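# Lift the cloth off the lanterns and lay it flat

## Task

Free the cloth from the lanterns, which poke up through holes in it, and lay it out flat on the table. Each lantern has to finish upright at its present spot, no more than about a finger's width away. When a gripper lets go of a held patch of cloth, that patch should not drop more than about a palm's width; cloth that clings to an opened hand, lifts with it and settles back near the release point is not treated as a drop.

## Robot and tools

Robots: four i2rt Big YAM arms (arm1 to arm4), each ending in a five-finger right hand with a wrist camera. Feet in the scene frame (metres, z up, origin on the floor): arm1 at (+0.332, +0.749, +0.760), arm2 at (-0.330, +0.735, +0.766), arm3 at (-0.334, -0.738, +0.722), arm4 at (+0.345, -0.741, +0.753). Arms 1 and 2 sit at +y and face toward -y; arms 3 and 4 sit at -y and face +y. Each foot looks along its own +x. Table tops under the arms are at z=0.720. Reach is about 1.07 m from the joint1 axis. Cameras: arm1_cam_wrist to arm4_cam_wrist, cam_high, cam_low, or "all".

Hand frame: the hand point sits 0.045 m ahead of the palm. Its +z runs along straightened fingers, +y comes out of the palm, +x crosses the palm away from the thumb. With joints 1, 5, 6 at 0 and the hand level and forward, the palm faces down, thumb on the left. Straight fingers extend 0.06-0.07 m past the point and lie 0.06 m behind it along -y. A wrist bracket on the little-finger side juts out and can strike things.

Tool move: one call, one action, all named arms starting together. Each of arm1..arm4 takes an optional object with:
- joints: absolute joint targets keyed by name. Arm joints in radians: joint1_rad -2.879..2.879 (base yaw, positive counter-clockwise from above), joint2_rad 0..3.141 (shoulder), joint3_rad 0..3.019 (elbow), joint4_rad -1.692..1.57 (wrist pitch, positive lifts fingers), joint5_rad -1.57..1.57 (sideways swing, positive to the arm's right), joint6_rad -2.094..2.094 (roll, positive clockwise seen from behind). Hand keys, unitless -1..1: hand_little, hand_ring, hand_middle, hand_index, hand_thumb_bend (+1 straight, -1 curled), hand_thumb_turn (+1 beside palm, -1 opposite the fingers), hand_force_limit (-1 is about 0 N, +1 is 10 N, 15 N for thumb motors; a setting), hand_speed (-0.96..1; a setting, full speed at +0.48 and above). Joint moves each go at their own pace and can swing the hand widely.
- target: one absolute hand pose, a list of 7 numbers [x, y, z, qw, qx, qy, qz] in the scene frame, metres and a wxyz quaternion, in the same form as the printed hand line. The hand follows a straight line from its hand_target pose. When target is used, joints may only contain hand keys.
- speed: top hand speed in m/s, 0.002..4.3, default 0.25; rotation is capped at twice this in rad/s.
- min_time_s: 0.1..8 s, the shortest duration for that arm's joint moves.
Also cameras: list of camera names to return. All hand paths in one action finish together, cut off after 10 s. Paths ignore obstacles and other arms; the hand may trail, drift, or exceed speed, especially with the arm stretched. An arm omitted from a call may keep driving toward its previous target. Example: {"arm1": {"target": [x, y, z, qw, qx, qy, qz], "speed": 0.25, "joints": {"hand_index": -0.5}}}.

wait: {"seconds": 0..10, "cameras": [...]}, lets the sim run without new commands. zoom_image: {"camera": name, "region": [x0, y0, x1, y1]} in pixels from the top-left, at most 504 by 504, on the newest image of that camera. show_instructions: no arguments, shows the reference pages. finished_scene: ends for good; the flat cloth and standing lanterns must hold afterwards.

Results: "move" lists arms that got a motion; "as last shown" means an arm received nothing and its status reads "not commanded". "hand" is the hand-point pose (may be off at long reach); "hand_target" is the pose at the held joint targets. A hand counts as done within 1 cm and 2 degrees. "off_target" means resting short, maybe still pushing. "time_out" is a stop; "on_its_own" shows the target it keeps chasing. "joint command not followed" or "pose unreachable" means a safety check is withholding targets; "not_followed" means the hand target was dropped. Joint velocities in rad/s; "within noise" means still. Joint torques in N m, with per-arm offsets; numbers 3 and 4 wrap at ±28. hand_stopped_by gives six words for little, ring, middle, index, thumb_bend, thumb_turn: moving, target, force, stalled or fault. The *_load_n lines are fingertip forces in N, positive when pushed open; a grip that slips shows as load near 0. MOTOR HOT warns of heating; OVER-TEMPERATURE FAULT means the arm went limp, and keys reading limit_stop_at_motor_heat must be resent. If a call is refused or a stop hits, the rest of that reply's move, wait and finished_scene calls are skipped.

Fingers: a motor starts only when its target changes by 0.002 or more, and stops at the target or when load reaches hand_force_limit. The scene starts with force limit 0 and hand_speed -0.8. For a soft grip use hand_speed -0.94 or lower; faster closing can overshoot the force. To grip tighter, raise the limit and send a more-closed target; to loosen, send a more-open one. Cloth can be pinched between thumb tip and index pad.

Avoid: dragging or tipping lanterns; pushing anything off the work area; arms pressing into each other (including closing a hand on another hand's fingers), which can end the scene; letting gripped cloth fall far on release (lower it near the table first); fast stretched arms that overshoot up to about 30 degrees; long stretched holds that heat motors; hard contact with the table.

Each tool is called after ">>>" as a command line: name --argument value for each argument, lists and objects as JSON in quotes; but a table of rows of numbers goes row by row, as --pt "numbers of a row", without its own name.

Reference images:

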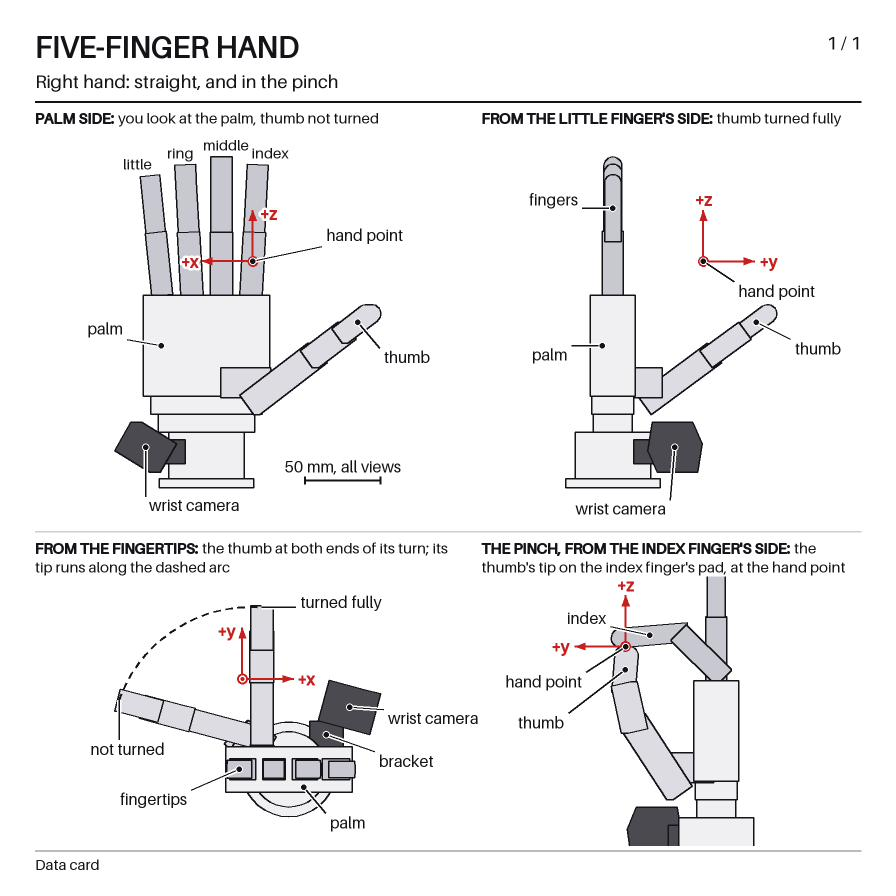

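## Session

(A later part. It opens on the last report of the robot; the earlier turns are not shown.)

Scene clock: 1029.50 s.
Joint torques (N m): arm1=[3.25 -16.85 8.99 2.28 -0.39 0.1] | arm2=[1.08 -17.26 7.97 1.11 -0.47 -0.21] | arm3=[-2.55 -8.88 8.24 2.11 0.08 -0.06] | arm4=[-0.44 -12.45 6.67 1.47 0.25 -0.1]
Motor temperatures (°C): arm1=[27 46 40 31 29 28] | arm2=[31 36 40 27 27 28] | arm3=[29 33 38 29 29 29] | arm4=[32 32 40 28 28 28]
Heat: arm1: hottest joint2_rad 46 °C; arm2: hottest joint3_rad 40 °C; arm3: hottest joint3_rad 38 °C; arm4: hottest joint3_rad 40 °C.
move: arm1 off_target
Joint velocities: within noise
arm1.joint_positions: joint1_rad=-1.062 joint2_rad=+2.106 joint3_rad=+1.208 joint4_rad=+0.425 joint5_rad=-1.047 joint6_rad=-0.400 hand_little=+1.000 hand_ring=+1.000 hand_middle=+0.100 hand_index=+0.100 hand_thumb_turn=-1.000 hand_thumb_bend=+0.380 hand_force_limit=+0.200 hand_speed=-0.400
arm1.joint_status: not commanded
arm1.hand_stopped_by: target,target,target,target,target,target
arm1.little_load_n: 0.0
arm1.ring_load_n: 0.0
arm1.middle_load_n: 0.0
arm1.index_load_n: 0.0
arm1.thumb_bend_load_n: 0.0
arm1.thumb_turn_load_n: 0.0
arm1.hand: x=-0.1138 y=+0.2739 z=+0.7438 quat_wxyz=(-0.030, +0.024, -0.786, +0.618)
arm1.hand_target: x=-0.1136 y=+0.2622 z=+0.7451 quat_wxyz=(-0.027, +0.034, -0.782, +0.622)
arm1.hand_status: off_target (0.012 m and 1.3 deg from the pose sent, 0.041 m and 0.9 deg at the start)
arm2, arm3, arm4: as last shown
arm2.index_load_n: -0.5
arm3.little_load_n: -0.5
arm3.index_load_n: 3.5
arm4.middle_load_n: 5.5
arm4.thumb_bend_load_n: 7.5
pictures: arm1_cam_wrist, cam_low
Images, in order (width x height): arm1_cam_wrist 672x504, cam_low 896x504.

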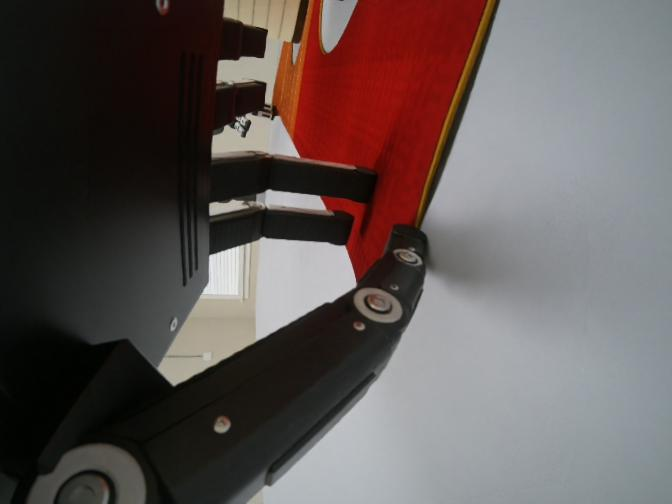

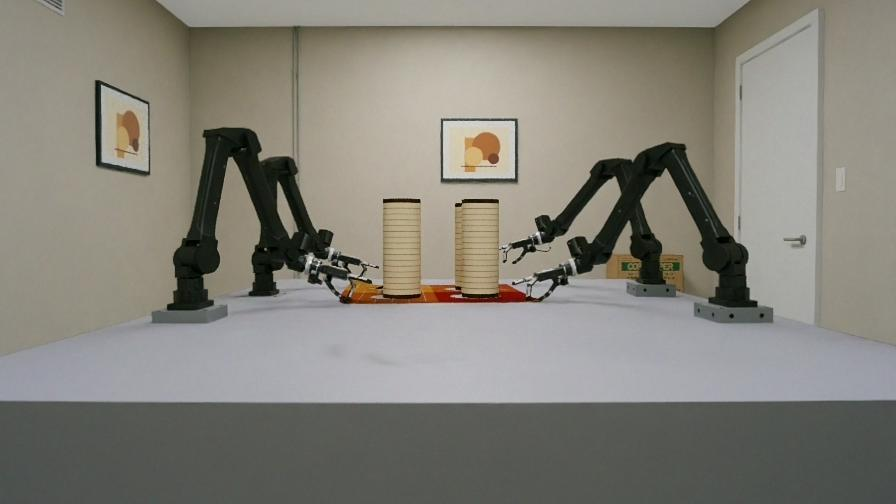

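>>> move --arm1 '{"target": [-0.114, 0.259, 0.79, 0.0272, -0.0341, 0.7819, -0.6220], "speed": 0.08}'

>>> move --arm1 '{"target": [-0.114, 0.254, 0.718, 0.0272, -0.0341, 0.7819, -0.6220], "speed": 0.06}' --cameras '["cam_low", "arm1_cam_wrist"]'

>>> zoom_image --camera "cam_low" --region '[480, 240, 580, 320]'

Scene clock: 1037.00 s.
Joint torques (N m): arm1=[2.67 -19.9 9.81 1.32 -0.35 0.09] | arm2=[0.97 -17.26 7.95 1.11 -0.47 -0.22] | arm3=[-2.49 -8.82 8.31 2.11 0.08 -0.06] | arm4=[-0.32 -12.4 6.65 1.5 0.24 -0.11]
Motor temperatures (°C): arm1=[27 46 41 31 29 28] | arm2=[31 37 40 27 27 28] | arm3=[29 33 38 29 29 29] | arm4=[32 32 41 28 28 28]
Heat: arm1: hottest joint2_rad 46 °C; arm2: hottest joint3_rad 40 °C; arm3: hottest joint3_rad 38 °C; arm4: hottest joint3_rad 41 °C.
move: arm1 off_target
Joint velocities: within noise
arm1.joint_positions: joint1_rad=-1.056 joint2_rad=+2.058 joint3_rad=+1.208 joint4_rad=+0.362 joint5_rad=-1.043 joint6_rad=-0.396 hand_little=+1.000 hand_ring=+1.000 hand_middle=+0.100 hand_index=+0.100 hand_thumb_turn=-1.000 hand_thumb_bend=+0.380 hand_force_limit=+0.200 hand_speed=-0.400
arm1.joint_status: not commanded
arm1.hand_stopped_by: target,target,target,target,target,target
arm1.little_load_n: 0.0
arm1.ring_load_n: 0.0
arm1.middle_load_n: 0.0
arm1.index_load_n: 0.0
arm1.thumb_bend_load_n: 0.0
arm1.thumb_turn_load_n: 0.0
arm1.hand: x=-0.1097 y=+0.2723 z=+0.7658 quat_wxyz=(-0.036, +0.020, -0.788, +0.614)
arm1.hand_target: x=-0.1135 y=+0.2595 z=+0.7902 quat_wxyz=(-0.027, +0.034, -0.782, +0.622)
arm1.hand_status: off_target (0.028 m and 2.2 deg from the pose sent, 0.049 m and 1.3 deg at the start)
arm2, arm3, arm4: as last shown
arm2.index_load_n: 0.0
arm3.index_load_n: 4.0
arm3.thumb_turn_load_n: -0.5
arm4.middle_load_n: 6.0
arm4.thumb_bend_load_n: 7.0
pictures: none

Scene clock: 1038.70 s.
Joint torques (N m): arm1=[2.55 -14.1 9.4 1.85 -0.05 -0.12] | arm2=[1.08 -17.32 7.97 1.13 -0.47 -0.21] | arm3=[-2.55 -9 8.28 2.04 0.08 -0.06] | arm4=[-0.5 -12.4 6.67 1.48 0.24 -0.11]
Motor temperatures (°C): arm1=[27 46 41 31 29 28] | arm2=[31 37 40 27 27 28] | arm3=[29 33 38 29 29 29] | arm4=[32 32 41 28 28 28]
Heat: arm1: hottest joint2_rad 46 °C; arm2: hottest joint3_rad 40 °C; arm3: hottest joint3_rad 38 °C; arm4: hottest joint3_rad 41 °C.
move: arm1 off_target
Joint velocities: within noise
arm1.joint_positions: joint1_rad=-1.051 joint2_rad=+2.128 joint3_rad=+1.218 joint4_rad=+0.492 joint5_rad=-1.045 joint6_rad=-0.375 hand_little=+1.000 hand_ring=+1.000 hand_middle=+0.100 hand_index=+0.100 hand_thumb_turn=-1.000 hand_thumb_bend=+0.379 hand_force_limit=+0.200 hand_speed=-0.400
arm1.joint_status: not commanded
arm1.hand_stopped_by: target,target,target,target,target,target
arm1.little_load_n: 0.0
arm1.ring_load_n: 0.0
arm1.middle_load_n: 0.0
arm1.index_load_n: 0.0
arm1.thumb_bend_load_n: -4.0
arm1.thumb_turn_load_n: 0.5
arm1.hand: x=-0.1162 y=+0.2636 z=+0.7429 quat_wxyz=(-0.021, +0.033, -0.777, +0.628)
arm1.hand_target: x=-0.1130 y=+0.2552 z=+0.7185 quat_wxyz=(-0.027, +0.034, -0.782, +0.622)
arm1.hand_status: off_target (0.027 m and 1.1 deg from the pose sent, 0.051 m and 2.2 deg at the start)
arm2, arm3, arm4: as last shown
arm2.ring_load_n: -0.5
arm3.little_load_n: 0.0
arm4.middle_load_n: 5.5
arm4.thumb_turn_load_n: 0.5
pictures: arm1_cam_wrist, cam_low
Images, in order (width x height): arm1_cam_wrist 672x504, cam_low 896x504.

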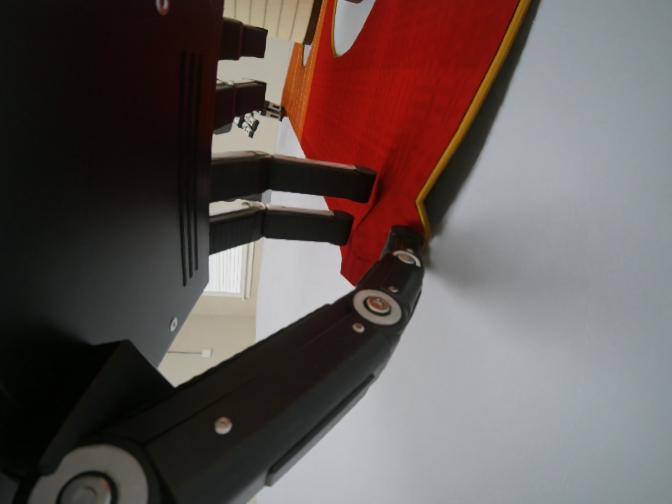

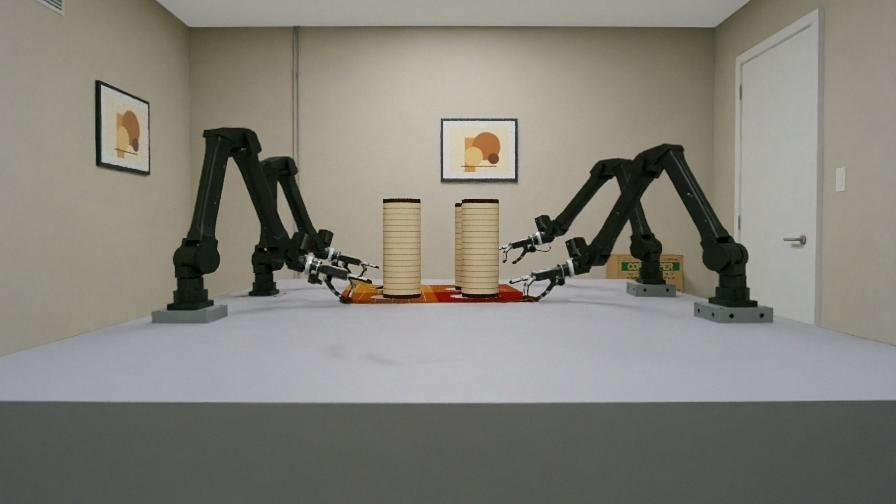

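Scaled by 5.040 from the camera's image (finer frame: 1280x720).

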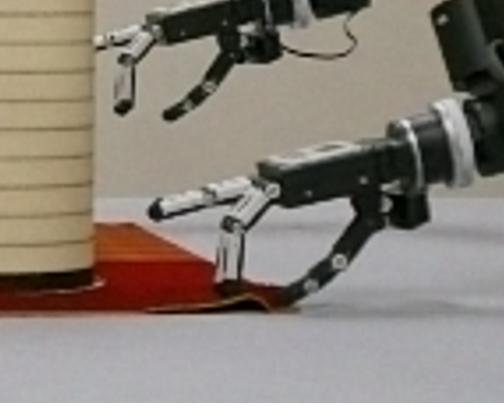

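>>> move --arm1 '{"target": [-0.114, 0.249, 0.716, 0.0272, -0.0341, 0.7819, -0.6220], "speed": 0.02, "joints": {"hand_index": -0.32, "hand_middle": -0.35, "hand_speed": -0.88, "hand_force_limit": -0.2}}' --cameras '["cam_low"]'

>>> zoom_image --camera "cam_low" --region '[480, 240, 580, 320]'

Scene clock: 1049.33 s.
Joint torques (N m): arm1=[3.08 -14.33 8.95 1.89 0.04 -0.02] | arm2=[1.03 -17.32 7.97 1.13 -0.47 -0.21] | arm3=[-2.32 -9 8.28 2.07 0.1 -0.04] | arm4=[-0.5 -12.45 6.68 1.5 0.25 -0.1]
Motor temperatures (°C): arm1=[27 44 41 31 29 28] | arm2=[31 37 40 27 27 28] | arm3=[29 33 38 29 29 29] | arm4=[32 33 41 28 28 28]
Heat: arm1: hottest joint2_rad 44 °C; arm2: hottest joint3_rad 40 °C; arm3: hottest joint3_rad 38 °C; arm4: hottest joint3_rad 41 °C.
move: arm1 off_target
Joint velocities: within noise
arm1.joint_positions: joint1_rad=-1.042 joint2_rad=+2.136 joint3_rad=+1.232 joint4_rad=+0.501 joint5_rad=-1.040 joint6_rad=-0.371 hand_little=+1.000 hand_ring=+1.000 hand_middle=-0.287 hand_index=-0.320 hand_thumb_turn=-1.000 hand_thumb_bend=+0.380 hand_force_limit=-0.200 hand_speed=-0.880
arm1.joint_status: hand_middle off_target (ended at -0.287, target -0.350); the others done
arm1.hand_stopped_by: target,target,force,target,target,target
arm1.little_load_n: 0.0
arm1.ring_load_n: 0.0
arm1.middle_load_n: 4.5
arm1.index_load_n: 0.5
arm1.thumb_bend_load_n: 0.0
arm1.thumb_turn_load_n: 1.0
arm1.hand: x=-0.1175 y=+0.2562 z=+0.7438 quat_wxyz=(-0.019, +0.038, -0.776, +0.630)
arm1.hand_target: x=-0.1128 y=+0.2502 z=+0.7166 quat_wxyz=(-0.027, +0.034, -0.782, +0.622)
arm1.hand_status: off_target (0.029 m and 1.6 deg from the pose sent, 0.031 m and 1.1 deg at the start)
arm2, arm3, arm4: as last shown
arm2.ring_load_n: 0.0
arm3.joint_positions: joint1_rad=+1.176 joint2_rad=+1.589 joint3_rad=+0.572 joint4_rad=+0.561 joint5_rad=+1.009 joint6_rad=+0.315 hand_little=+1.000 hand_ring=+1.000 hand_middle=-0.288 hand_index=-0.411 hand_thumb_turn=-1.000 hand_thumb_bend=+0.292 hand_force_limit=+0.000 hand_speed=-0.900
arm3.index_load_n: 3.5
arm3.thumb_turn_load_n: 0.0
arm3.hand: x=-0.7045 y=-0.4135 z=+0.7637 quat_wxyz=(-0.616, +0.785, +0.064, -0.001)
arm4.index_load_n: 4.0
arm4.thumb_turn_load_n: 0.0
Images, in order (width x height): cam_low 896x504.

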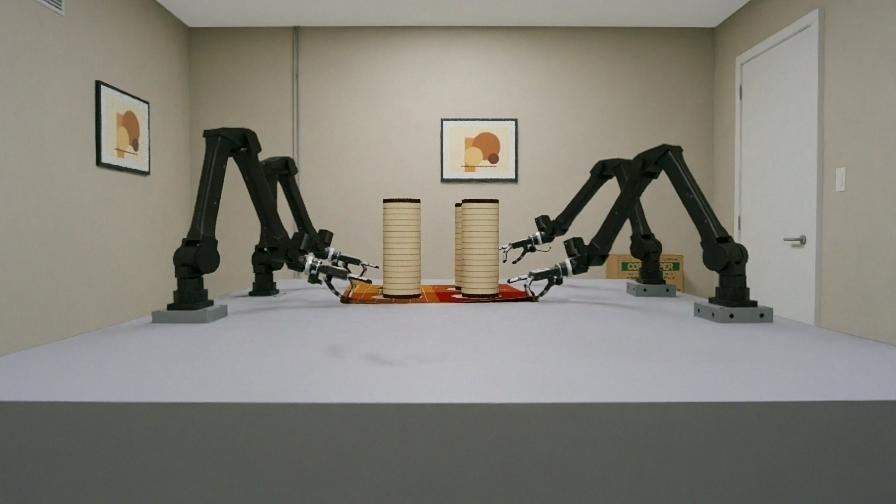

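Scaled by 5.040 from the camera's image (finer frame: 1280x720).

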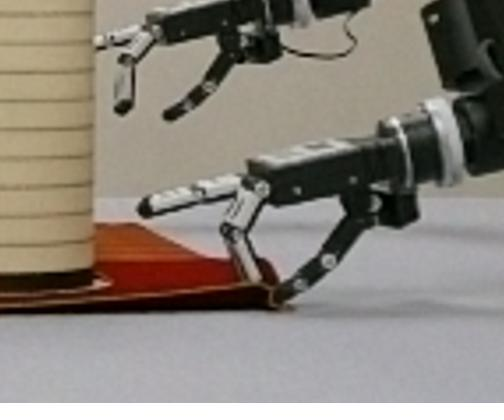

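>>> move --arm1 '{"joints": {"hand_thumb_bend": 0.15, "hand_speed": -0.85, "hand_force_limit": -0.1}}'

>>> move --arm1 '{"joints": {"hand_index": -0.45, "hand_middle": -0.42, "hand_speed": -0.9, "hand_force_limit": 0.15}}' --cameras '["cam_low"]'

>>> zoom_image --camera "cam_low" --region '[480, 240, 580, 320]'

Scene clock: 1052.93 s.
Joint torques (N m): arm1=[2.61 -14.27 9.11 1.59 -0.01 -0.07] | arm2=[1.08 -17.38 7.95 1.11 -0.46 -0.21] | arm3=[-2.73 -8.82 8.29 2.11 0.09 -0.03] | arm4=[-0.44 -12.4 6.65 1.52 0.24 -0.11]
Motor temperatures (°C): arm1=[27 44 41 31 29 28] | arm2=[31 37 40 27 27 28] | arm3=[29 33 38 29 29 29] | arm4=[32 33 41 28 28 28]
Heat: arm1: hottest joint2_rad 44 °C; arm2: hottest joint3_rad 40 °C; arm3: hottest joint3_rad 38 °C; arm4: hottest joint3_rad 41 °C.
move: arm1 off_target
Joint velocities: within noise
arm1.joint_positions: joint1_rad=-1.042 joint2_rad=+2.138 joint3_rad=+1.232 joint4_rad=+0.501 joint5_rad=-1.039 joint6_rad=-0.371 hand_little=+1.000 hand_ring=+1.000 hand_middle=-0.287 hand_index=-0.320 hand_thumb_turn=-1.000 hand_thumb_bend=+0.321 hand_force_limit=-0.100 hand_speed=-0.850
arm1.joint_status: hand_thumb_bend off_target (ended at +0.321, target +0.150); the others done
arm1.hand_stopped_by: target,target,force,target,force,target
arm1.little_load_n: 0.0
arm1.ring_load_n: 0.0
arm1.middle_load_n: 10.0
arm1.index_load_n: 0.0
arm1.thumb_bend_load_n: 7.0
arm1.thumb_turn_load_n: 1.5
arm1.hand: x=-0.1174 y=+0.2564 z=+0.7426 quat_wxyz=(-0.019, +0.037, -0.776, +0.629)
arm1.hand_target: x=-0.1127 y=+0.2502 z=+0.7166 quat_wxyz=(-0.027, +0.034, -0.782, +0.622)
arm1.hand_status: not commanded
arm2, arm3, arm4: as last shown
arm3.middle_load_n: 6.0
arm4.thumb_bend_load_n: 7.5
pictures: none

Scene clock: 1053.70 s.
Joint torques (N m): arm1=[3.08 -14.92 9.01 1.7 0.01 -0.07] | arm2=[1.08 -17.26 7.95 1.11 -0.47 -0.21] | arm3=[-2.67 -9.11 8.28 2.1 0.08 -0.05] | arm4=[-0.5 -12.57 6.65 1.47 0.25 -0.1]
Motor temperatures (°C): arm1=[27 44 41 31 29 28] | arm2=[31 37 40 27 27 28] | arm3=[29 33 38 29 29 29] | arm4=[32 33 41 28 28 28]
Heat: arm1: hottest joint2_rad 44 °C; arm2: hottest joint3_rad 40 °C; arm3: hottest joint3_rad 38 °C; arm4: hottest joint3_rad 41 °C.
move: arm1 off_target
Joint velocities: within noise
arm1.joint_positions: joint1_rad=-1.042 joint2_rad=+2.138 joint3_rad=+1.232 joint4_rad=+0.501 joint5_rad=-1.038 joint6_rad=-0.371 hand_little=+1.000 hand_ring=+1.000 hand_middle=-0.287 hand_index=-0.429 hand_thumb_turn=-1.000 hand_thumb_bend=+0.322 hand_force_limit=+0.150 hand_speed=-0.900
arm1.joint_status: hand_middle off_target (ended at -0.287, target -0.420); hand_index off_target (ended at -0.429, target -0.450); the others done
arm1.hand_stopped_by: target,target,force,force,force,target
arm1.little_load_n: 0.0
arm1.ring_load_n: 0.0
arm1.middle_load_n: 9.0
arm1.index_load_n: 5.5
arm1.thumb_bend_load_n: 9.0
arm1.thumb_turn_load_n: 1.0
arm1.hand: x=-0.1175 y=+0.2564 z=+0.7426 quat_wxyz=(-0.019, +0.037, -0.776, +0.629)
arm1.hand_target: x=-0.1127 y=+0.2502 z=+0.7166 quat_wxyz=(-0.027, +0.034, -0.782, +0.622)
arm1.hand_status: not commanded
arm2, arm3, arm4: as last shown
arm3.index_load_n: 4.0
arm4.middle_load_n: 6.0
Images, in order (width x height): cam_low 896x504.

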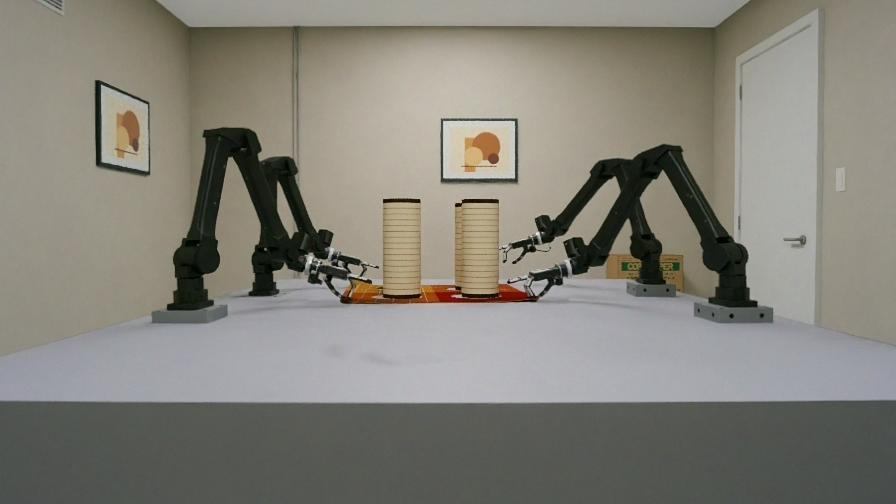

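Scaled by 5.040 from the camera's image (finer frame: 1280x720).

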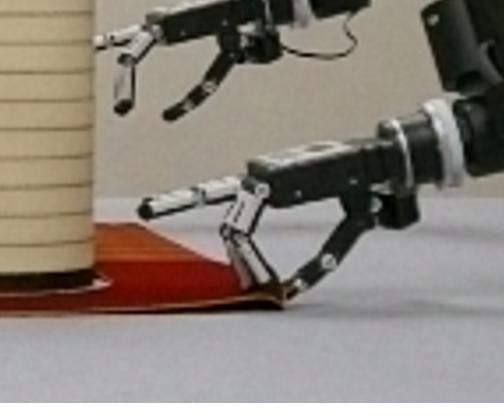

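>>> move --arm1 '{"target": [-0.114, 0.252, 0.765, 0.0272, -0.0341, 0.7819, -0.6220], "speed": 0.04}' --cameras '["cam_low", "arm1_cam_wrist"]'

>>> zoom_image --camera "cam_low" --region '[480, 240, 580, 320]'

Scene clock: 1057.30 s.
Joint torques (N m): arm1=[2.32 -20.95 8.43 1.1 -0.34 -0.02] | arm2=[1.08 -17.32 7.94 1.11 -0.47 -0.21] | arm3=[-2.55 -9 8.23 2.14 0.09 -0.05] | arm4=[-0.44 -12.45 6.64 1.5 0.25 -0.1]
Motor temperatures (°C): arm1=[27 44 41 31 29 28] | arm2=[31 37 40 27 27 28] | arm3=[29 33 38 29 29 29] | arm4=[32 33 41 28 28 28]
Heat: arm1: hottest joint2_rad 44 °C; arm2: hottest joint3_rad 40 °C; arm3: hottest joint3_rad 38 °C; arm4: hottest joint3_rad 41 °C.
move: arm1 off_target
Joint velocities: within noise
arm1.joint_positions: joint1_rad=-1.041 joint2_rad=+2.115 joint3_rad=+1.232 joint4_rad=+0.421 joint5_rad=-1.035 joint6_rad=-0.373 hand_little=+1.000 hand_ring=+1.000 hand_middle=-0.287 hand_index=-0.429 hand_thumb_turn=-1.000 hand_thumb_bend=+0.322 hand_force_limit=+0.150 hand_speed=-0.900
arm1.joint_status: not commanded
arm1.hand_stopped_by: target,target,force,force,force,target
arm1.little_load_n: 0.0
arm1.ring_load_n: 0.0
arm1.middle_load_n: 8.5
arm1.index_load_n: 4.5
arm1.thumb_bend_load_n: 10.5
arm1.thumb_turn_load_n: 1.0
arm1.hand: x=-0.1121 y=+0.2601 z=+0.7466 quat_wxyz=(-0.036, +0.021, -0.785, +0.618)
arm1.hand_target: x=-0.1138 y=+0.2522 z=+0.7649 quat_wxyz=(-0.027, +0.034, -0.782, +0.622)
arm1.hand_status: off_target (0.020 m and 1.9 deg from the pose sent, 0.023 m and 1.5 deg at the start)
arm2.joint_positions: joint1_rad=-0.914 joint2_rad=+1.935 joint3_rad=+1.231 joint4_rad=+0.264 joint5_rad=-1.014 joint6_rad=-0.377 hand_little=+1.000 hand_ring=+1.000 hand_middle=+0.100 hand_index=+0.100 hand_thumb_turn=-1.000 hand_thumb_bend=+0.380 hand_force_limit=+0.000 hand_speed=-0.400
arm2.joint_status: not commanded
arm2.hand_stopped_by: target,target,target,target,target,target
arm2.little_load_n: 0.0
arm2.ring_load_n: 0.0
arm2.middle_load_n: 0.0
arm2.index_load_n: 0.0
arm2.thumb_bend_load_n: 0.0
arm2.thumb_turn_load_n: 0.0
arm2.hand: x=-0.7588 y=+0.2341 z=+0.8450 quat_wxyz=(-0.030, +0.035, -0.781, +0.622)
arm2.hand_target: x=-0.7600 y=+0.2399 z=+0.8499 quat_wxyz=(-0.027, +0.034, -0.782, +0.622)
arm2.hand_status: not commanded
arm3.joint_positions: joint1_rad=+1.176 joint2_rad=+1.590 joint3_rad=+0.572 joint4_rad=+0.561 joint5_rad=+1.009 joint6_rad=+0.315 hand_little=+1.000 hand_ring=+1.000 hand_middle=-0.288 hand_index=-0.411 hand_thumb_turn=-1.000 hand_thumb_bend=+0.292 hand_force_limit=+0.000 hand_speed=-0.900
arm3.joint_status: not commanded
arm3.hand_stopped_by: target,target,force,force,force,target
arm3.little_load_n: 0.0
arm3.ring_load_n: 0.0
arm3.middle_load_n: 5.5
arm3.index_load_n: 3.5
arm3.thumb_bend_load_n: 9.0
arm3.thumb_turn_load_n: 0.0
arm3.hand: x=-0.7045 y=-0.4135 z=+0.7636 quat_wxyz=(-0.616, +0.785, +0.064, -0.001)
arm3.hand_target: x=-0.7153 y=-0.4054 z=+0.7721 quat_wxyz=(-0.622, +0.781, +0.055, -0.011)
arm3.hand_status: not commanded
arm4.joint_positions: joint1_rad=+1.063 joint2_rad=+1.796 joint3_rad=+0.716 joint4_rad=+0.633 joint5_rad=+0.939 joint6_rad=+0.302 hand_little=+1.000 hand_ring=+1.000 hand_middle=-0.288 hand_index=-0.319 hand_thumb_turn=-1.000 hand_thumb_bend=+0.310 hand_force_limit=+0.100 hand_speed=-0.920
arm4.joint_status: not commanded
arm4.hand_stopped_by: target,target,force,force,force,target
arm4.little_load_n: 0.0
arm4.ring_load_n: 0.0
arm4.middle_load_n: 6.0
arm4.index_load_n: 4.0
arm4.thumb_bend_load_n: 7.5
arm4.thumb_turn_load_n: 0.0
arm4.hand: x=-0.0666 y=-0.3731 z=+0.7628 quat_wxyz=(-0.615, +0.786, +0.063, -0.006)
arm4.hand_target: x=-0.0753 y=-0.3622 z=+0.7795 quat_wxyz=(-0.623, +0.780, +0.054, -0.011)
arm4.hand_status: not commanded
pictures: arm1_cam_wrist, cam_low
Images, in order (width x height): arm1_cam_wrist 672x504, cam_low 896x504.

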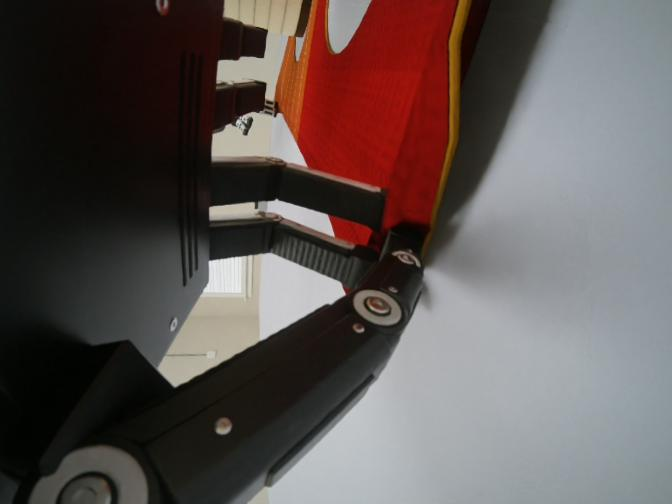

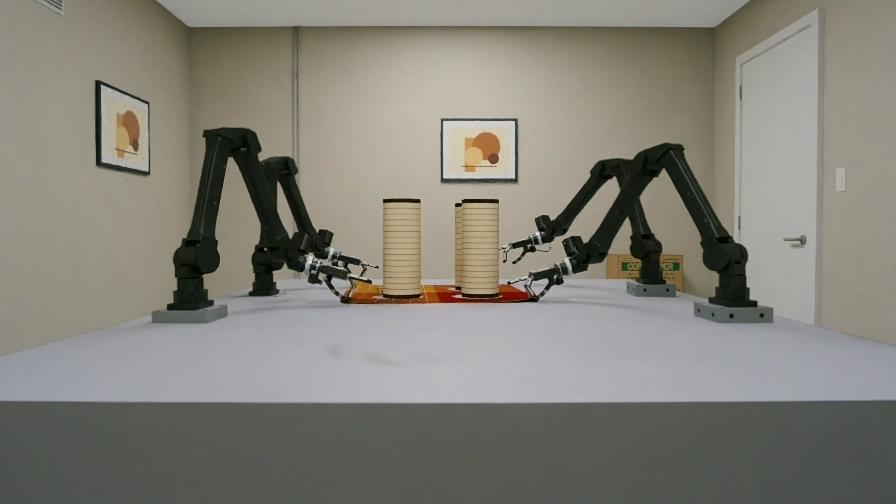

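Scaled by 5.040 from the camera's image (finer frame: 1280x720).

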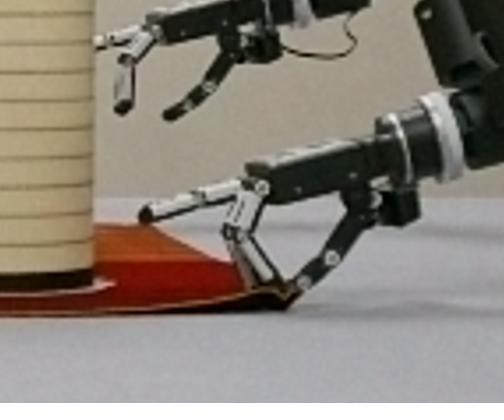

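>>> move --arm1 '{"target": [-0.115, 0.254, 0.795, 0.0272, -0.0341, 0.7819, -0.6220], "speed": 0.04}' --cameras '["cam_low", "cam_high"]'

>>> zoom_image --camera "cam_low" --region '[480, 240, 580, 320]'

>>> zoom_image --camera "cam_high" --region '[280, 190, 460, 370]'

Scene clock: 1061.53 s.
Joint torques (N m): arm1=[2.2 -20.25 9.18 1.25 -0.5 -0.06] | arm2=[1.03 -17.38 7.95 1.11 -0.47 -0.21] | arm3=[-2.55 -9 8.25 2.07 0.07 -0.05] | arm4=[-0.44 -12.4 6.65 1.5 0.25 -0.11]
Motor temperatures (°C): arm1=[27 44 40 31 29 28] | arm2=[31 37 40 27 27 28] | arm3=[29 33 38 29 29 29] | arm4=[32 33 41 28 28 28]
Heat: arm1: hottest joint2_rad 44 °C; arm2: hottest joint3_rad 40 °C; arm3: hottest joint3_rad 38 °C; arm4: hottest joint3_rad 41 °C.
move: arm1 off_target
Joint velocities: within noise
arm1.joint_positions: joint1_rad=-1.041 joint2_rad=+2.061 joint3_rad=+1.232 joint4_rad=+0.353 joint5_rad=-1.035 joint6_rad=-0.377 hand_little=+1.000 hand_ring=+1.000 hand_middle=-0.287 hand_index=-0.429 hand_thumb_turn=-1.000 hand_thumb_bend=+0.322 hand_force_limit=+0.150 hand_speed=-0.900
arm1.joint_status: not commanded
arm1.hand_stopped_by: target,target,force,force,force,target
arm1.little_load_n: 0.0
arm1.ring_load_n: 0.0
arm1.middle_load_n: 8.5
arm1.index_load_n: 4.5
arm1.thumb_bend_load_n: 10.5
arm1.thumb_turn_load_n: 1.5
arm1.hand: x=-0.1103 y=+0.2612 z=+0.7712 quat_wxyz=(-0.039, +0.019, -0.788, +0.615)
arm1.hand_target: x=-0.1147 y=+0.2543 z=+0.7949 quat_wxyz=(-0.027, +0.034, -0.782, +0.622)
arm1.hand_status: off_target (0.025 m and 2.5 deg from the pose sent, 0.049 m and 1.9 deg at the start)
arm2, arm3, arm4: as last shown
arm3.joint_positions: joint1_rad=+1.176 joint2_rad=+1.590 joint3_rad=+0.572 joint4_rad=+0.561 joint5_rad=+1.009 joint6_rad=+0.314 hand_little=+1.000 hand_ring=+1.000 hand_middle=-0.288 hand_index=-0.411 hand_thumb_turn=-1.000 hand_thumb_bend=+0.292 hand_force_limit=+0.000 hand_speed=-0.900
arm3.ring_load_n: -0.5
arm3.hand: x=-0.7045 y=-0.4135 z=+0.7635 quat_wxyz=(-0.616, +0.785, +0.064, -0.001)
arm3.hand_target: x=-0.7153 y=-0.4054 z=+0.7722 quat_wxyz=(-0.622, +0.781, +0.055, -0.011)
arm4.thumb_bend_load_n: 7.0
arm4.hand: x=-0.0665 y=-0.3729 z=+0.7628 quat_wxyz=(-0.615, +0.786, +0.063, -0.005)
arm4.hand_target: x=-0.0753 y=-0.3623 z=+0.7795 quat_wxyz=(-0.623, +0.780, +0.054, -0.011)
pictures: cam_high, cam_low
Images, in order (width x height): cam_high 896x504, cam_low 896x504.

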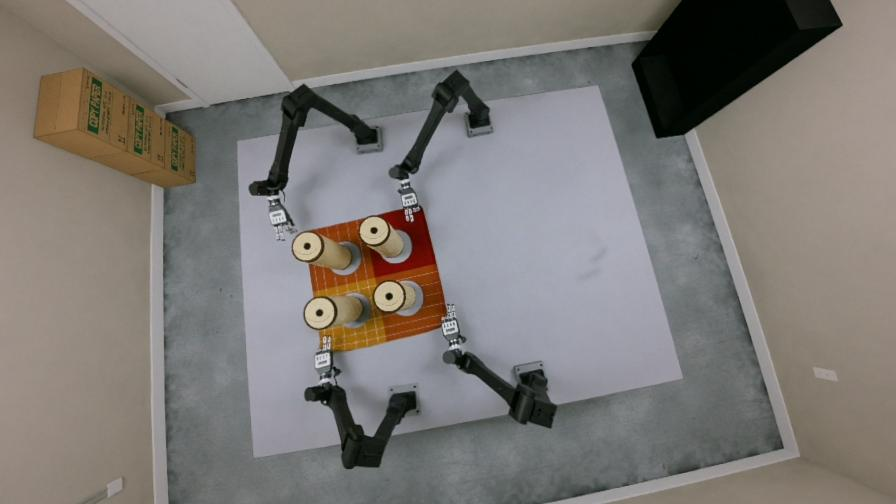

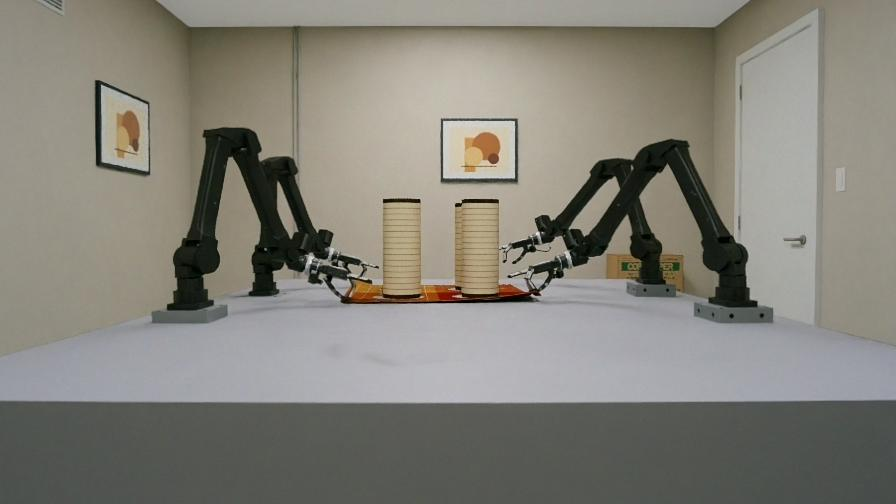

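Scaled by 5.040 from the camera's image (finer frame: 1280x720).

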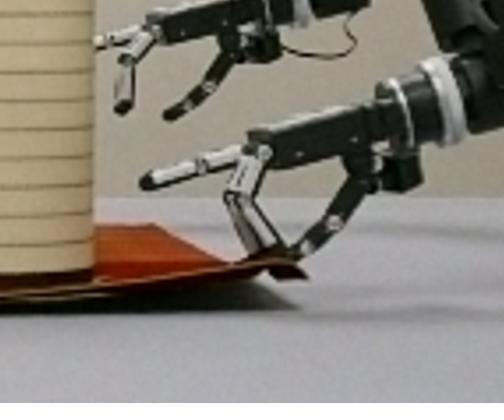

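Scaled by 2.800 from the camera's image (finer frame: 1280x720).

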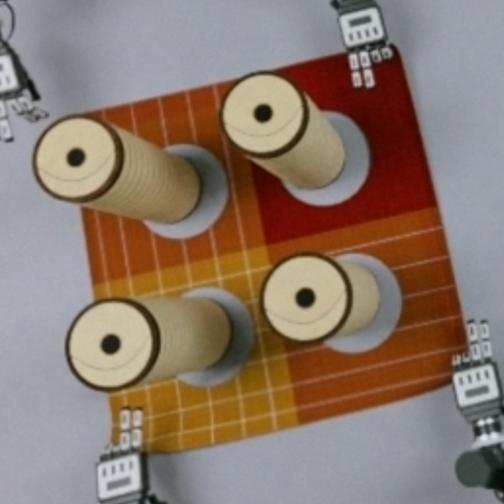

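>>> move --arm2 '{"target": [-0.738, 0.205, 0.79, 0.0272, -0.0341, 0.7819, -0.6220], "speed": 0.1}' --cameras '["cam_low", "arm2_cam_wrist", "cam_high"]'

>>> zoom_image --camera "cam_low" --region '[480, 240, 580, 320]'

>>> zoom_image --camera "cam_high" --region '[250, 190, 350, 270]'

Scene clock: 1071.43 s.
Joint torques (N m): arm1=[2.2 -20.54 9.18 1.36 -0.48 -0.03] | arm2=[2.14 -16.32 7.3 2.4 -0.3 -0.05] | arm3=[-2.43 -9 8.23 2.11 0.07 -0.05] | arm4=[-0.38 -12.45 6.68 1.5 0.24 -0.11]
Motor temperatures (°C): arm1=[27 43 40 31 29 28] | arm2=[31 37 40 27 27 28] | arm3=[29 33 38 29 29 29] | arm4=[32 33 41 28 28 28]
Heat: arm1: hottest joint2_rad 43 °C; arm2: hottest joint3_rad 40 °C; arm3: hottest joint3_rad 38 °C; arm4: hottest joint3_rad 41 °C.
move: arm2 done
Joint velocities: within noise
arm1, arm3, arm4: as last shown
arm1.joint_positions: joint1_rad=-1.041 joint2_rad=+2.061 joint3_rad=+1.232 joint4_rad=+0.353 joint5_rad=-1.035 joint6_rad=-0.378 hand_little=+1.000 hand_ring=+1.000 hand_middle=-0.287 hand_index=-0.429 hand_thumb_turn=-1.000 hand_thumb_bend=+0.322 hand_force_limit=+0.150 hand_speed=-0.900
arm2.joint_positions: joint1_rad=-0.856 joint2_rad=+2.033 joint3_rad=+1.211 joint4_rad=+0.413 joint5_rad=-0.953 joint6_rad=-0.340 hand_little=+1.000 hand_ring=+1.000 hand_middle=+0.100 hand_index=+0.100 hand_thumb_turn=-1.000 hand_thumb_bend=+0.380 hand_force_limit=+0.000 hand_speed=-0.400
arm2.joint_status: not commanded
arm2.hand_stopped_by: target,target,target,target,target,target
arm2.little_load_n: 0.0
arm2.ring_load_n: 0.0
arm2.middle_load_n: 0.0
arm2.index_load_n: 0.0
arm2.thumb_bend_load_n: 0.0
arm2.thumb_turn_load_n: 0.0
arm2.hand: x=-0.7409 y=+0.2062 z=+0.7922 quat_wxyz=(-0.027, +0.034, -0.783, +0.620)
arm2.hand_target: x=-0.7380 y=+0.2050 z=+0.7901 quat_wxyz=(-0.027, +0.034, -0.782, +0.622)
arm2.hand_status: done (0.004 m and 0.3 deg from the pose sent, 0.066 m and 0.4 deg at the start)
arm3.ring_load_n: 0.0
arm3.middle_load_n: 6.0
arm4.middle_load_n: 5.5
arm4.thumb_bend_load_n: 7.5
pictures: arm2_cam_wrist, cam_high, cam_low
Images, in order (width x height): arm2_cam_wrist 672x504, cam_high 896x504, cam_low 896x504.

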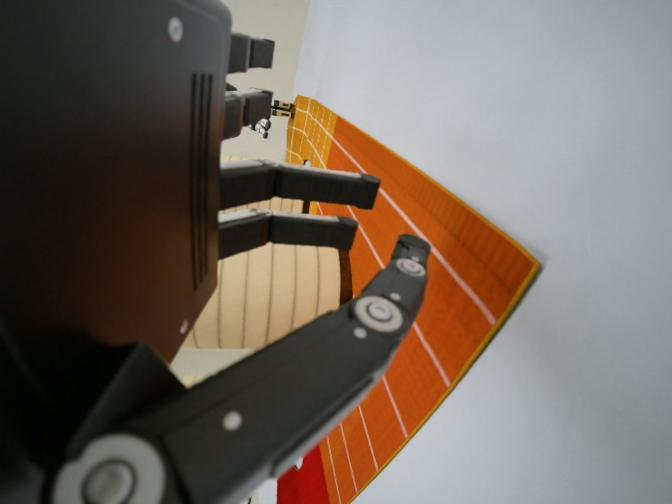

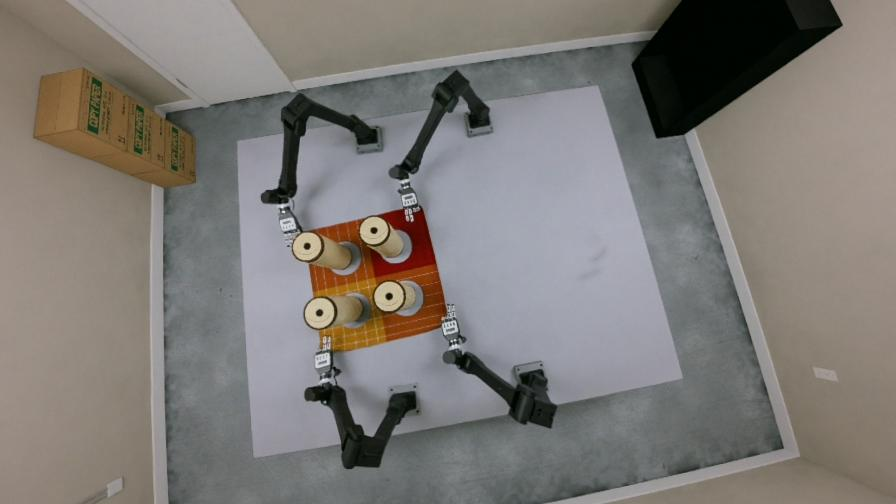

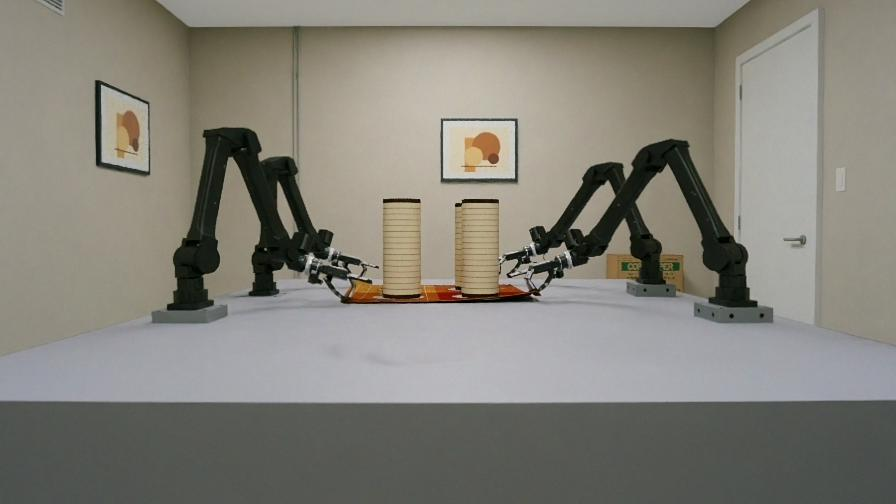

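Scaled by 5.040 from the camera's image (finer frame: 1280x720).

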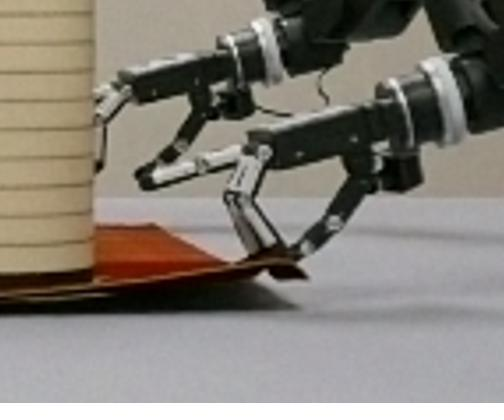

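Scaled by 5.040 from the camera's image (finer frame: 1280x720).

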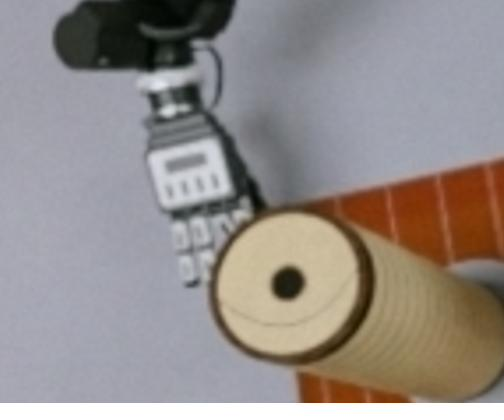

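>>> move --arm2 '{"target": [-0.728, 0.196, 0.757, 0.0272, -0.0341, 0.7819, -0.6220], "speed": 0.06}' --cameras '["cam_low", "arm2_cam_wrist"]'

>>> zoom_image --camera "cam_low" --region '[480, 250, 540, 300]'

Scene clock: 1097.67 s.
Joint torques (N m): arm1=[1.9 -20.13 9.36 1.32 -0.49 0] | arm2=[2.43 -16.38 6.91 2.41 -0.28 -0.05] | arm3=[-2.61 -9.05 8.23 2.09 0.09 -0.03] | arm4=[-0.5 -12.45 6.67 1.48 0.24 -0.11]
Motor temperatures (°C): arm1=[27 42 40 31 29 28] | arm2=[31 36 39 27 27 28] | arm3=[29 33 38 29 29 29] | arm4=[32 33 41 28 28 28]
Heat: arm1: hottest joint2_rad 42 °C; arm2: hottest joint3_rad 39 °C; arm3: hottest joint3_rad 38 °C; arm4: hottest joint3_rad 41 °C.
move: arm2 done
Joint velocities: within noise
arm1, arm3, arm4: as last shown
arm2.joint_positions: joint1_rad=-0.836 joint2_rad=+2.096 joint3_rad=+1.200 joint4_rad=+0.500 joint5_rad=-0.932 joint6_rad=-0.326 hand_little=+1.000 hand_ring=+1.000 hand_middle=+0.100 hand_index=+0.100 hand_thumb_turn=-1.000 hand_thumb_bend=+0.380 hand_force_limit=+0.000 hand_speed=-0.400
arm2.joint_status: not commanded
arm2.hand_stopped_by: target,target,target,target,target,target
arm2.little_load_n: 0.0
arm2.ring_load_n: 0.0
arm2.middle_load_n: 0.0
arm2.index_load_n: 0.0
arm2.thumb_bend_load_n: 0.0
arm2.thumb_turn_load_n: 0.0
arm2.hand: x=-0.7329 y=+0.1985 z=+0.7598 quat_wxyz=(-0.026, +0.033, -0.783, +0.620)
arm2.hand_target: x=-0.7280 y=+0.1960 z=+0.7571 quat_wxyz=(-0.027, +0.034, -0.782, +0.622)
arm2.hand_status: done (0.006 m and 0.3 deg from the pose sent, 0.039 m and 0.3 deg at the start)
pictures: arm2_cam_wrist, cam_low
Images, in order (width x height): arm2_cam_wrist 672x504, cam_low 896x504.

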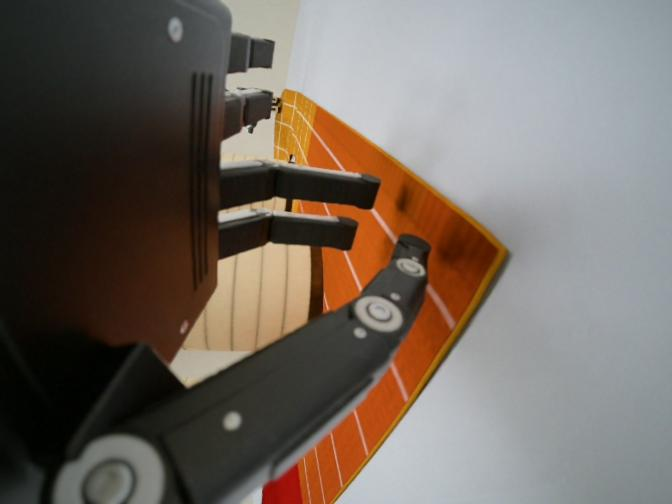

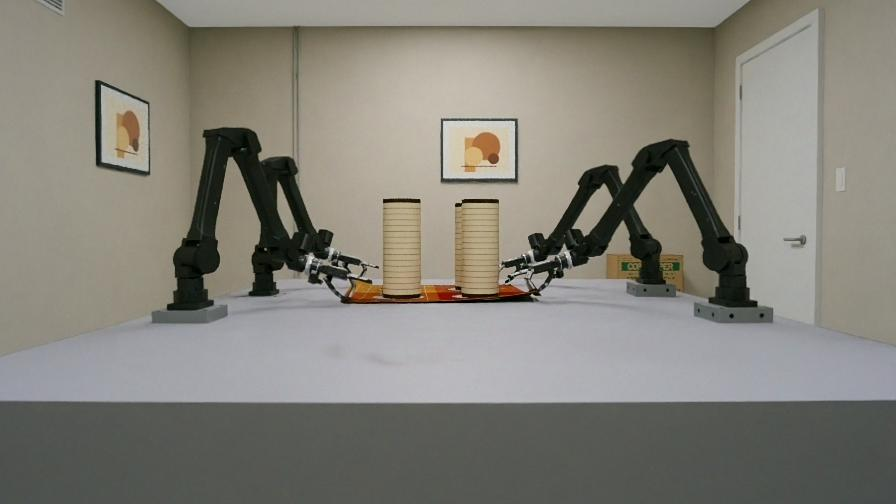

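Scaled by 8.400 from the camera's image (finer frame: 1280x720).

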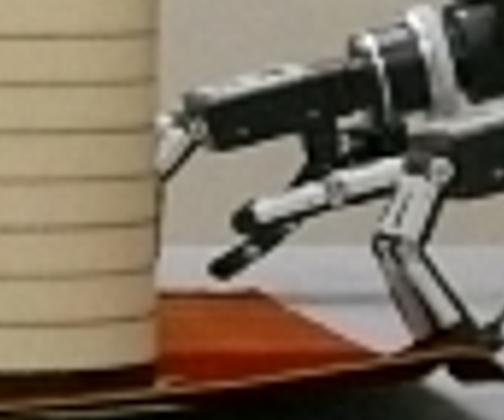

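>>> move --arm2 '{"target": [-0.731, 0.211, 0.81, 0.0272, -0.0341, 0.7819, -0.6220], "speed": 0.08}'

>>> move --arm2 '{"target": [-0.730, 0.207, 0.753, 0.0272, -0.0341, 0.7819, -0.6220], "speed": 0.06}' --cameras '["cam_low", "arm2_cam_wrist"]'

>>> zoom_image --camera "cam_low" --region '[480, 250, 540, 300]'

Scene clock: 1106.87 s.
Joint torques (N m): arm1=[1.9 -20.37 9.2 1.24 -0.51 -0.03] | arm2=[1.03 -16.91 7.3 1.21 -0.41 -0.18] | arm3=[-2.55 -8.94 8.31 2.11 0.08 -0.04] | arm4=[-0.38 -12.45 6.65 1.5 0.24 -0.1]
Motor temperatures (°C): arm1=[27 42 40 31 29 28] | arm2=[31 36 39 27 27 28] | arm3=[29 33 38 29 29 29] | arm4=[32 33 41 28 28 28]
Heat: arm1: hottest joint2_rad 42 °C; arm2: hottest joint3_rad 39 °C; arm3: hottest joint3_rad 38 °C; arm4: hottest joint3_rad 41 °C.
move: arm2 done
Joint velocities: within noise
arm1, arm3, arm4: as last shown
arm1.ring_load_n: -0.5
arm2.joint_positions: joint1_rad=-0.843 joint2_rad=+1.991 joint3_rad=+1.187 joint4_rad=+0.414 joint5_rad=-0.950 joint6_rad=-0.327 hand_little=+1.000 hand_ring=+1.000 hand_middle=+0.100 hand_index=+0.100 hand_thumb_turn=-1.000 hand_thumb_bend=+0.380 hand_force_limit=+0.000 hand_speed=-0.400
arm2.joint_status: not commanded
arm2.hand_stopped_by: target,target,target,target,target,target
arm2.little_load_n: -0.5
arm2.ring_load_n: 0.0
arm2.middle_load_n: 0.0
arm2.index_load_n: 0.0
arm2.thumb_bend_load_n: 0.0
arm2.thumb_turn_load_n: 0.0
arm2.hand: x=-0.7292 y=+0.2045 z=+0.8089 quat_wxyz=(-0.028, +0.037, -0.780, +0.624)
arm2.hand_target: x=-0.7310 y=+0.2109 z=+0.8100 quat_wxyz=(-0.027, +0.034, -0.782, +0.622)
arm2.hand_status: done (0.007 m and 0.5 deg from the pose sent, 0.052 m and 0.3 deg at the start)
arm3.index_load_n: 4.0
arm4.middle_load_n: 6.0
arm4.thumb_turn_load_n: 0.5
pictures: none

Scene clock: 1108.43 s.
Joint torques (N m): arm1=[2.49 -20.07 9.39 1.32 -0.47 -0.02] | arm2=[1.55 -16.15 6.8 2.37 -0.29 -0.15] | arm3=[-2.73 -9 8.27 2.13 0.07 -0.06] | arm4=[-0.38 -12.51 6.67 1.48 0.25 -0.1]
Motor temperatures (°C): arm1=[27 42 40 31 29 28] | arm2=[31 36 39 27 27 28] | arm3=[29 33 38 29 29 29] | arm4=[32 33 41 28 28 28]
Heat: arm1: hottest joint2_rad 42 °C; arm2: hottest joint3_rad 39 °C; arm3: hottest joint3_rad 38 °C; arm4: hottest joint3_rad 41 °C.
move: arm2 done
Joint velocities: within noise
arm1, arm3, arm4: as last shown
arm1.little_load_n: -0.5
arm1.ring_load_n: 0.0
arm1.index_load_n: 4.0
arm2.joint_positions: joint1_rad=-0.843 joint2_rad=+2.094 joint3_rad=+1.183 joint4_rad=+0.507 joint5_rad=-0.948 joint6_rad=-0.327 hand_little=+1.000 hand_ring=+1.000 hand_middle=+0.100 hand_index=+0.100 hand_thumb_turn=-1.000 hand_thumb_bend=+0.380 hand_force_limit=+0.000 hand_speed=-0.400
arm2.joint_status: not commanded
arm2.hand_stopped_by: target,target,target,target,target,target
arm2.little_load_n: 0.0
arm2.ring_load_n: 0.0
arm2.middle_load_n: 0.0
arm2.index_load_n: 0.0
arm2.thumb_bend_load_n: 0.0
arm2.thumb_turn_load_n: 0.0
arm2.hand: x=-0.7287 y=+0.2051 z=+0.7566 quat_wxyz=(-0.032, +0.033, -0.783, +0.620)
arm2.hand_target: x=-0.7300 y=+0.2070 z=+0.7531 quat_wxyz=(-0.027, +0.034, -0.782, +0.622)
arm2.hand_status: done (0.004 m and 0.6 deg from the pose sent, 0.056 m and 0.5 deg at the start)
arm3.middle_load_n: 5.5
arm3.index_load_n: 3.5
arm3.thumb_bend_load_n: 8.5
arm3.thumb_turn_load_n: -0.5
arm4.little_load_n: -0.5
arm4.index_load_n: 4.5
arm4.thumb_turn_load_n: 0.0
pictures: arm2_cam_wrist, cam_low
Images, in order (width x height): arm2_cam_wrist 672x504, cam_low 896x504.

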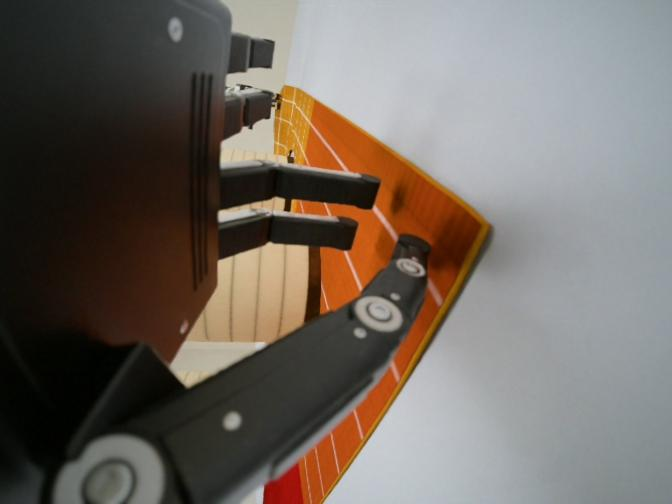

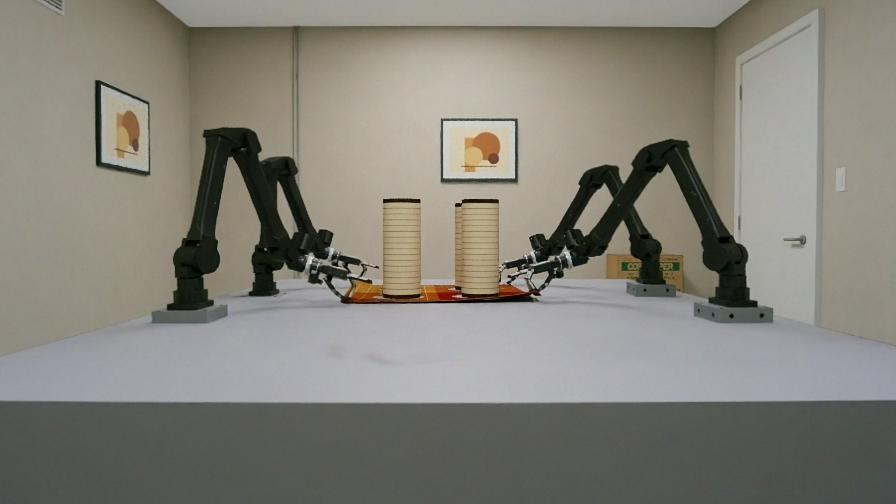

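Scaled by 8.400 from the camera's image (finer frame: 1280x720).

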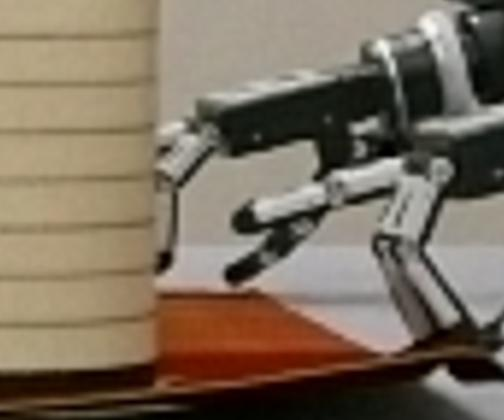

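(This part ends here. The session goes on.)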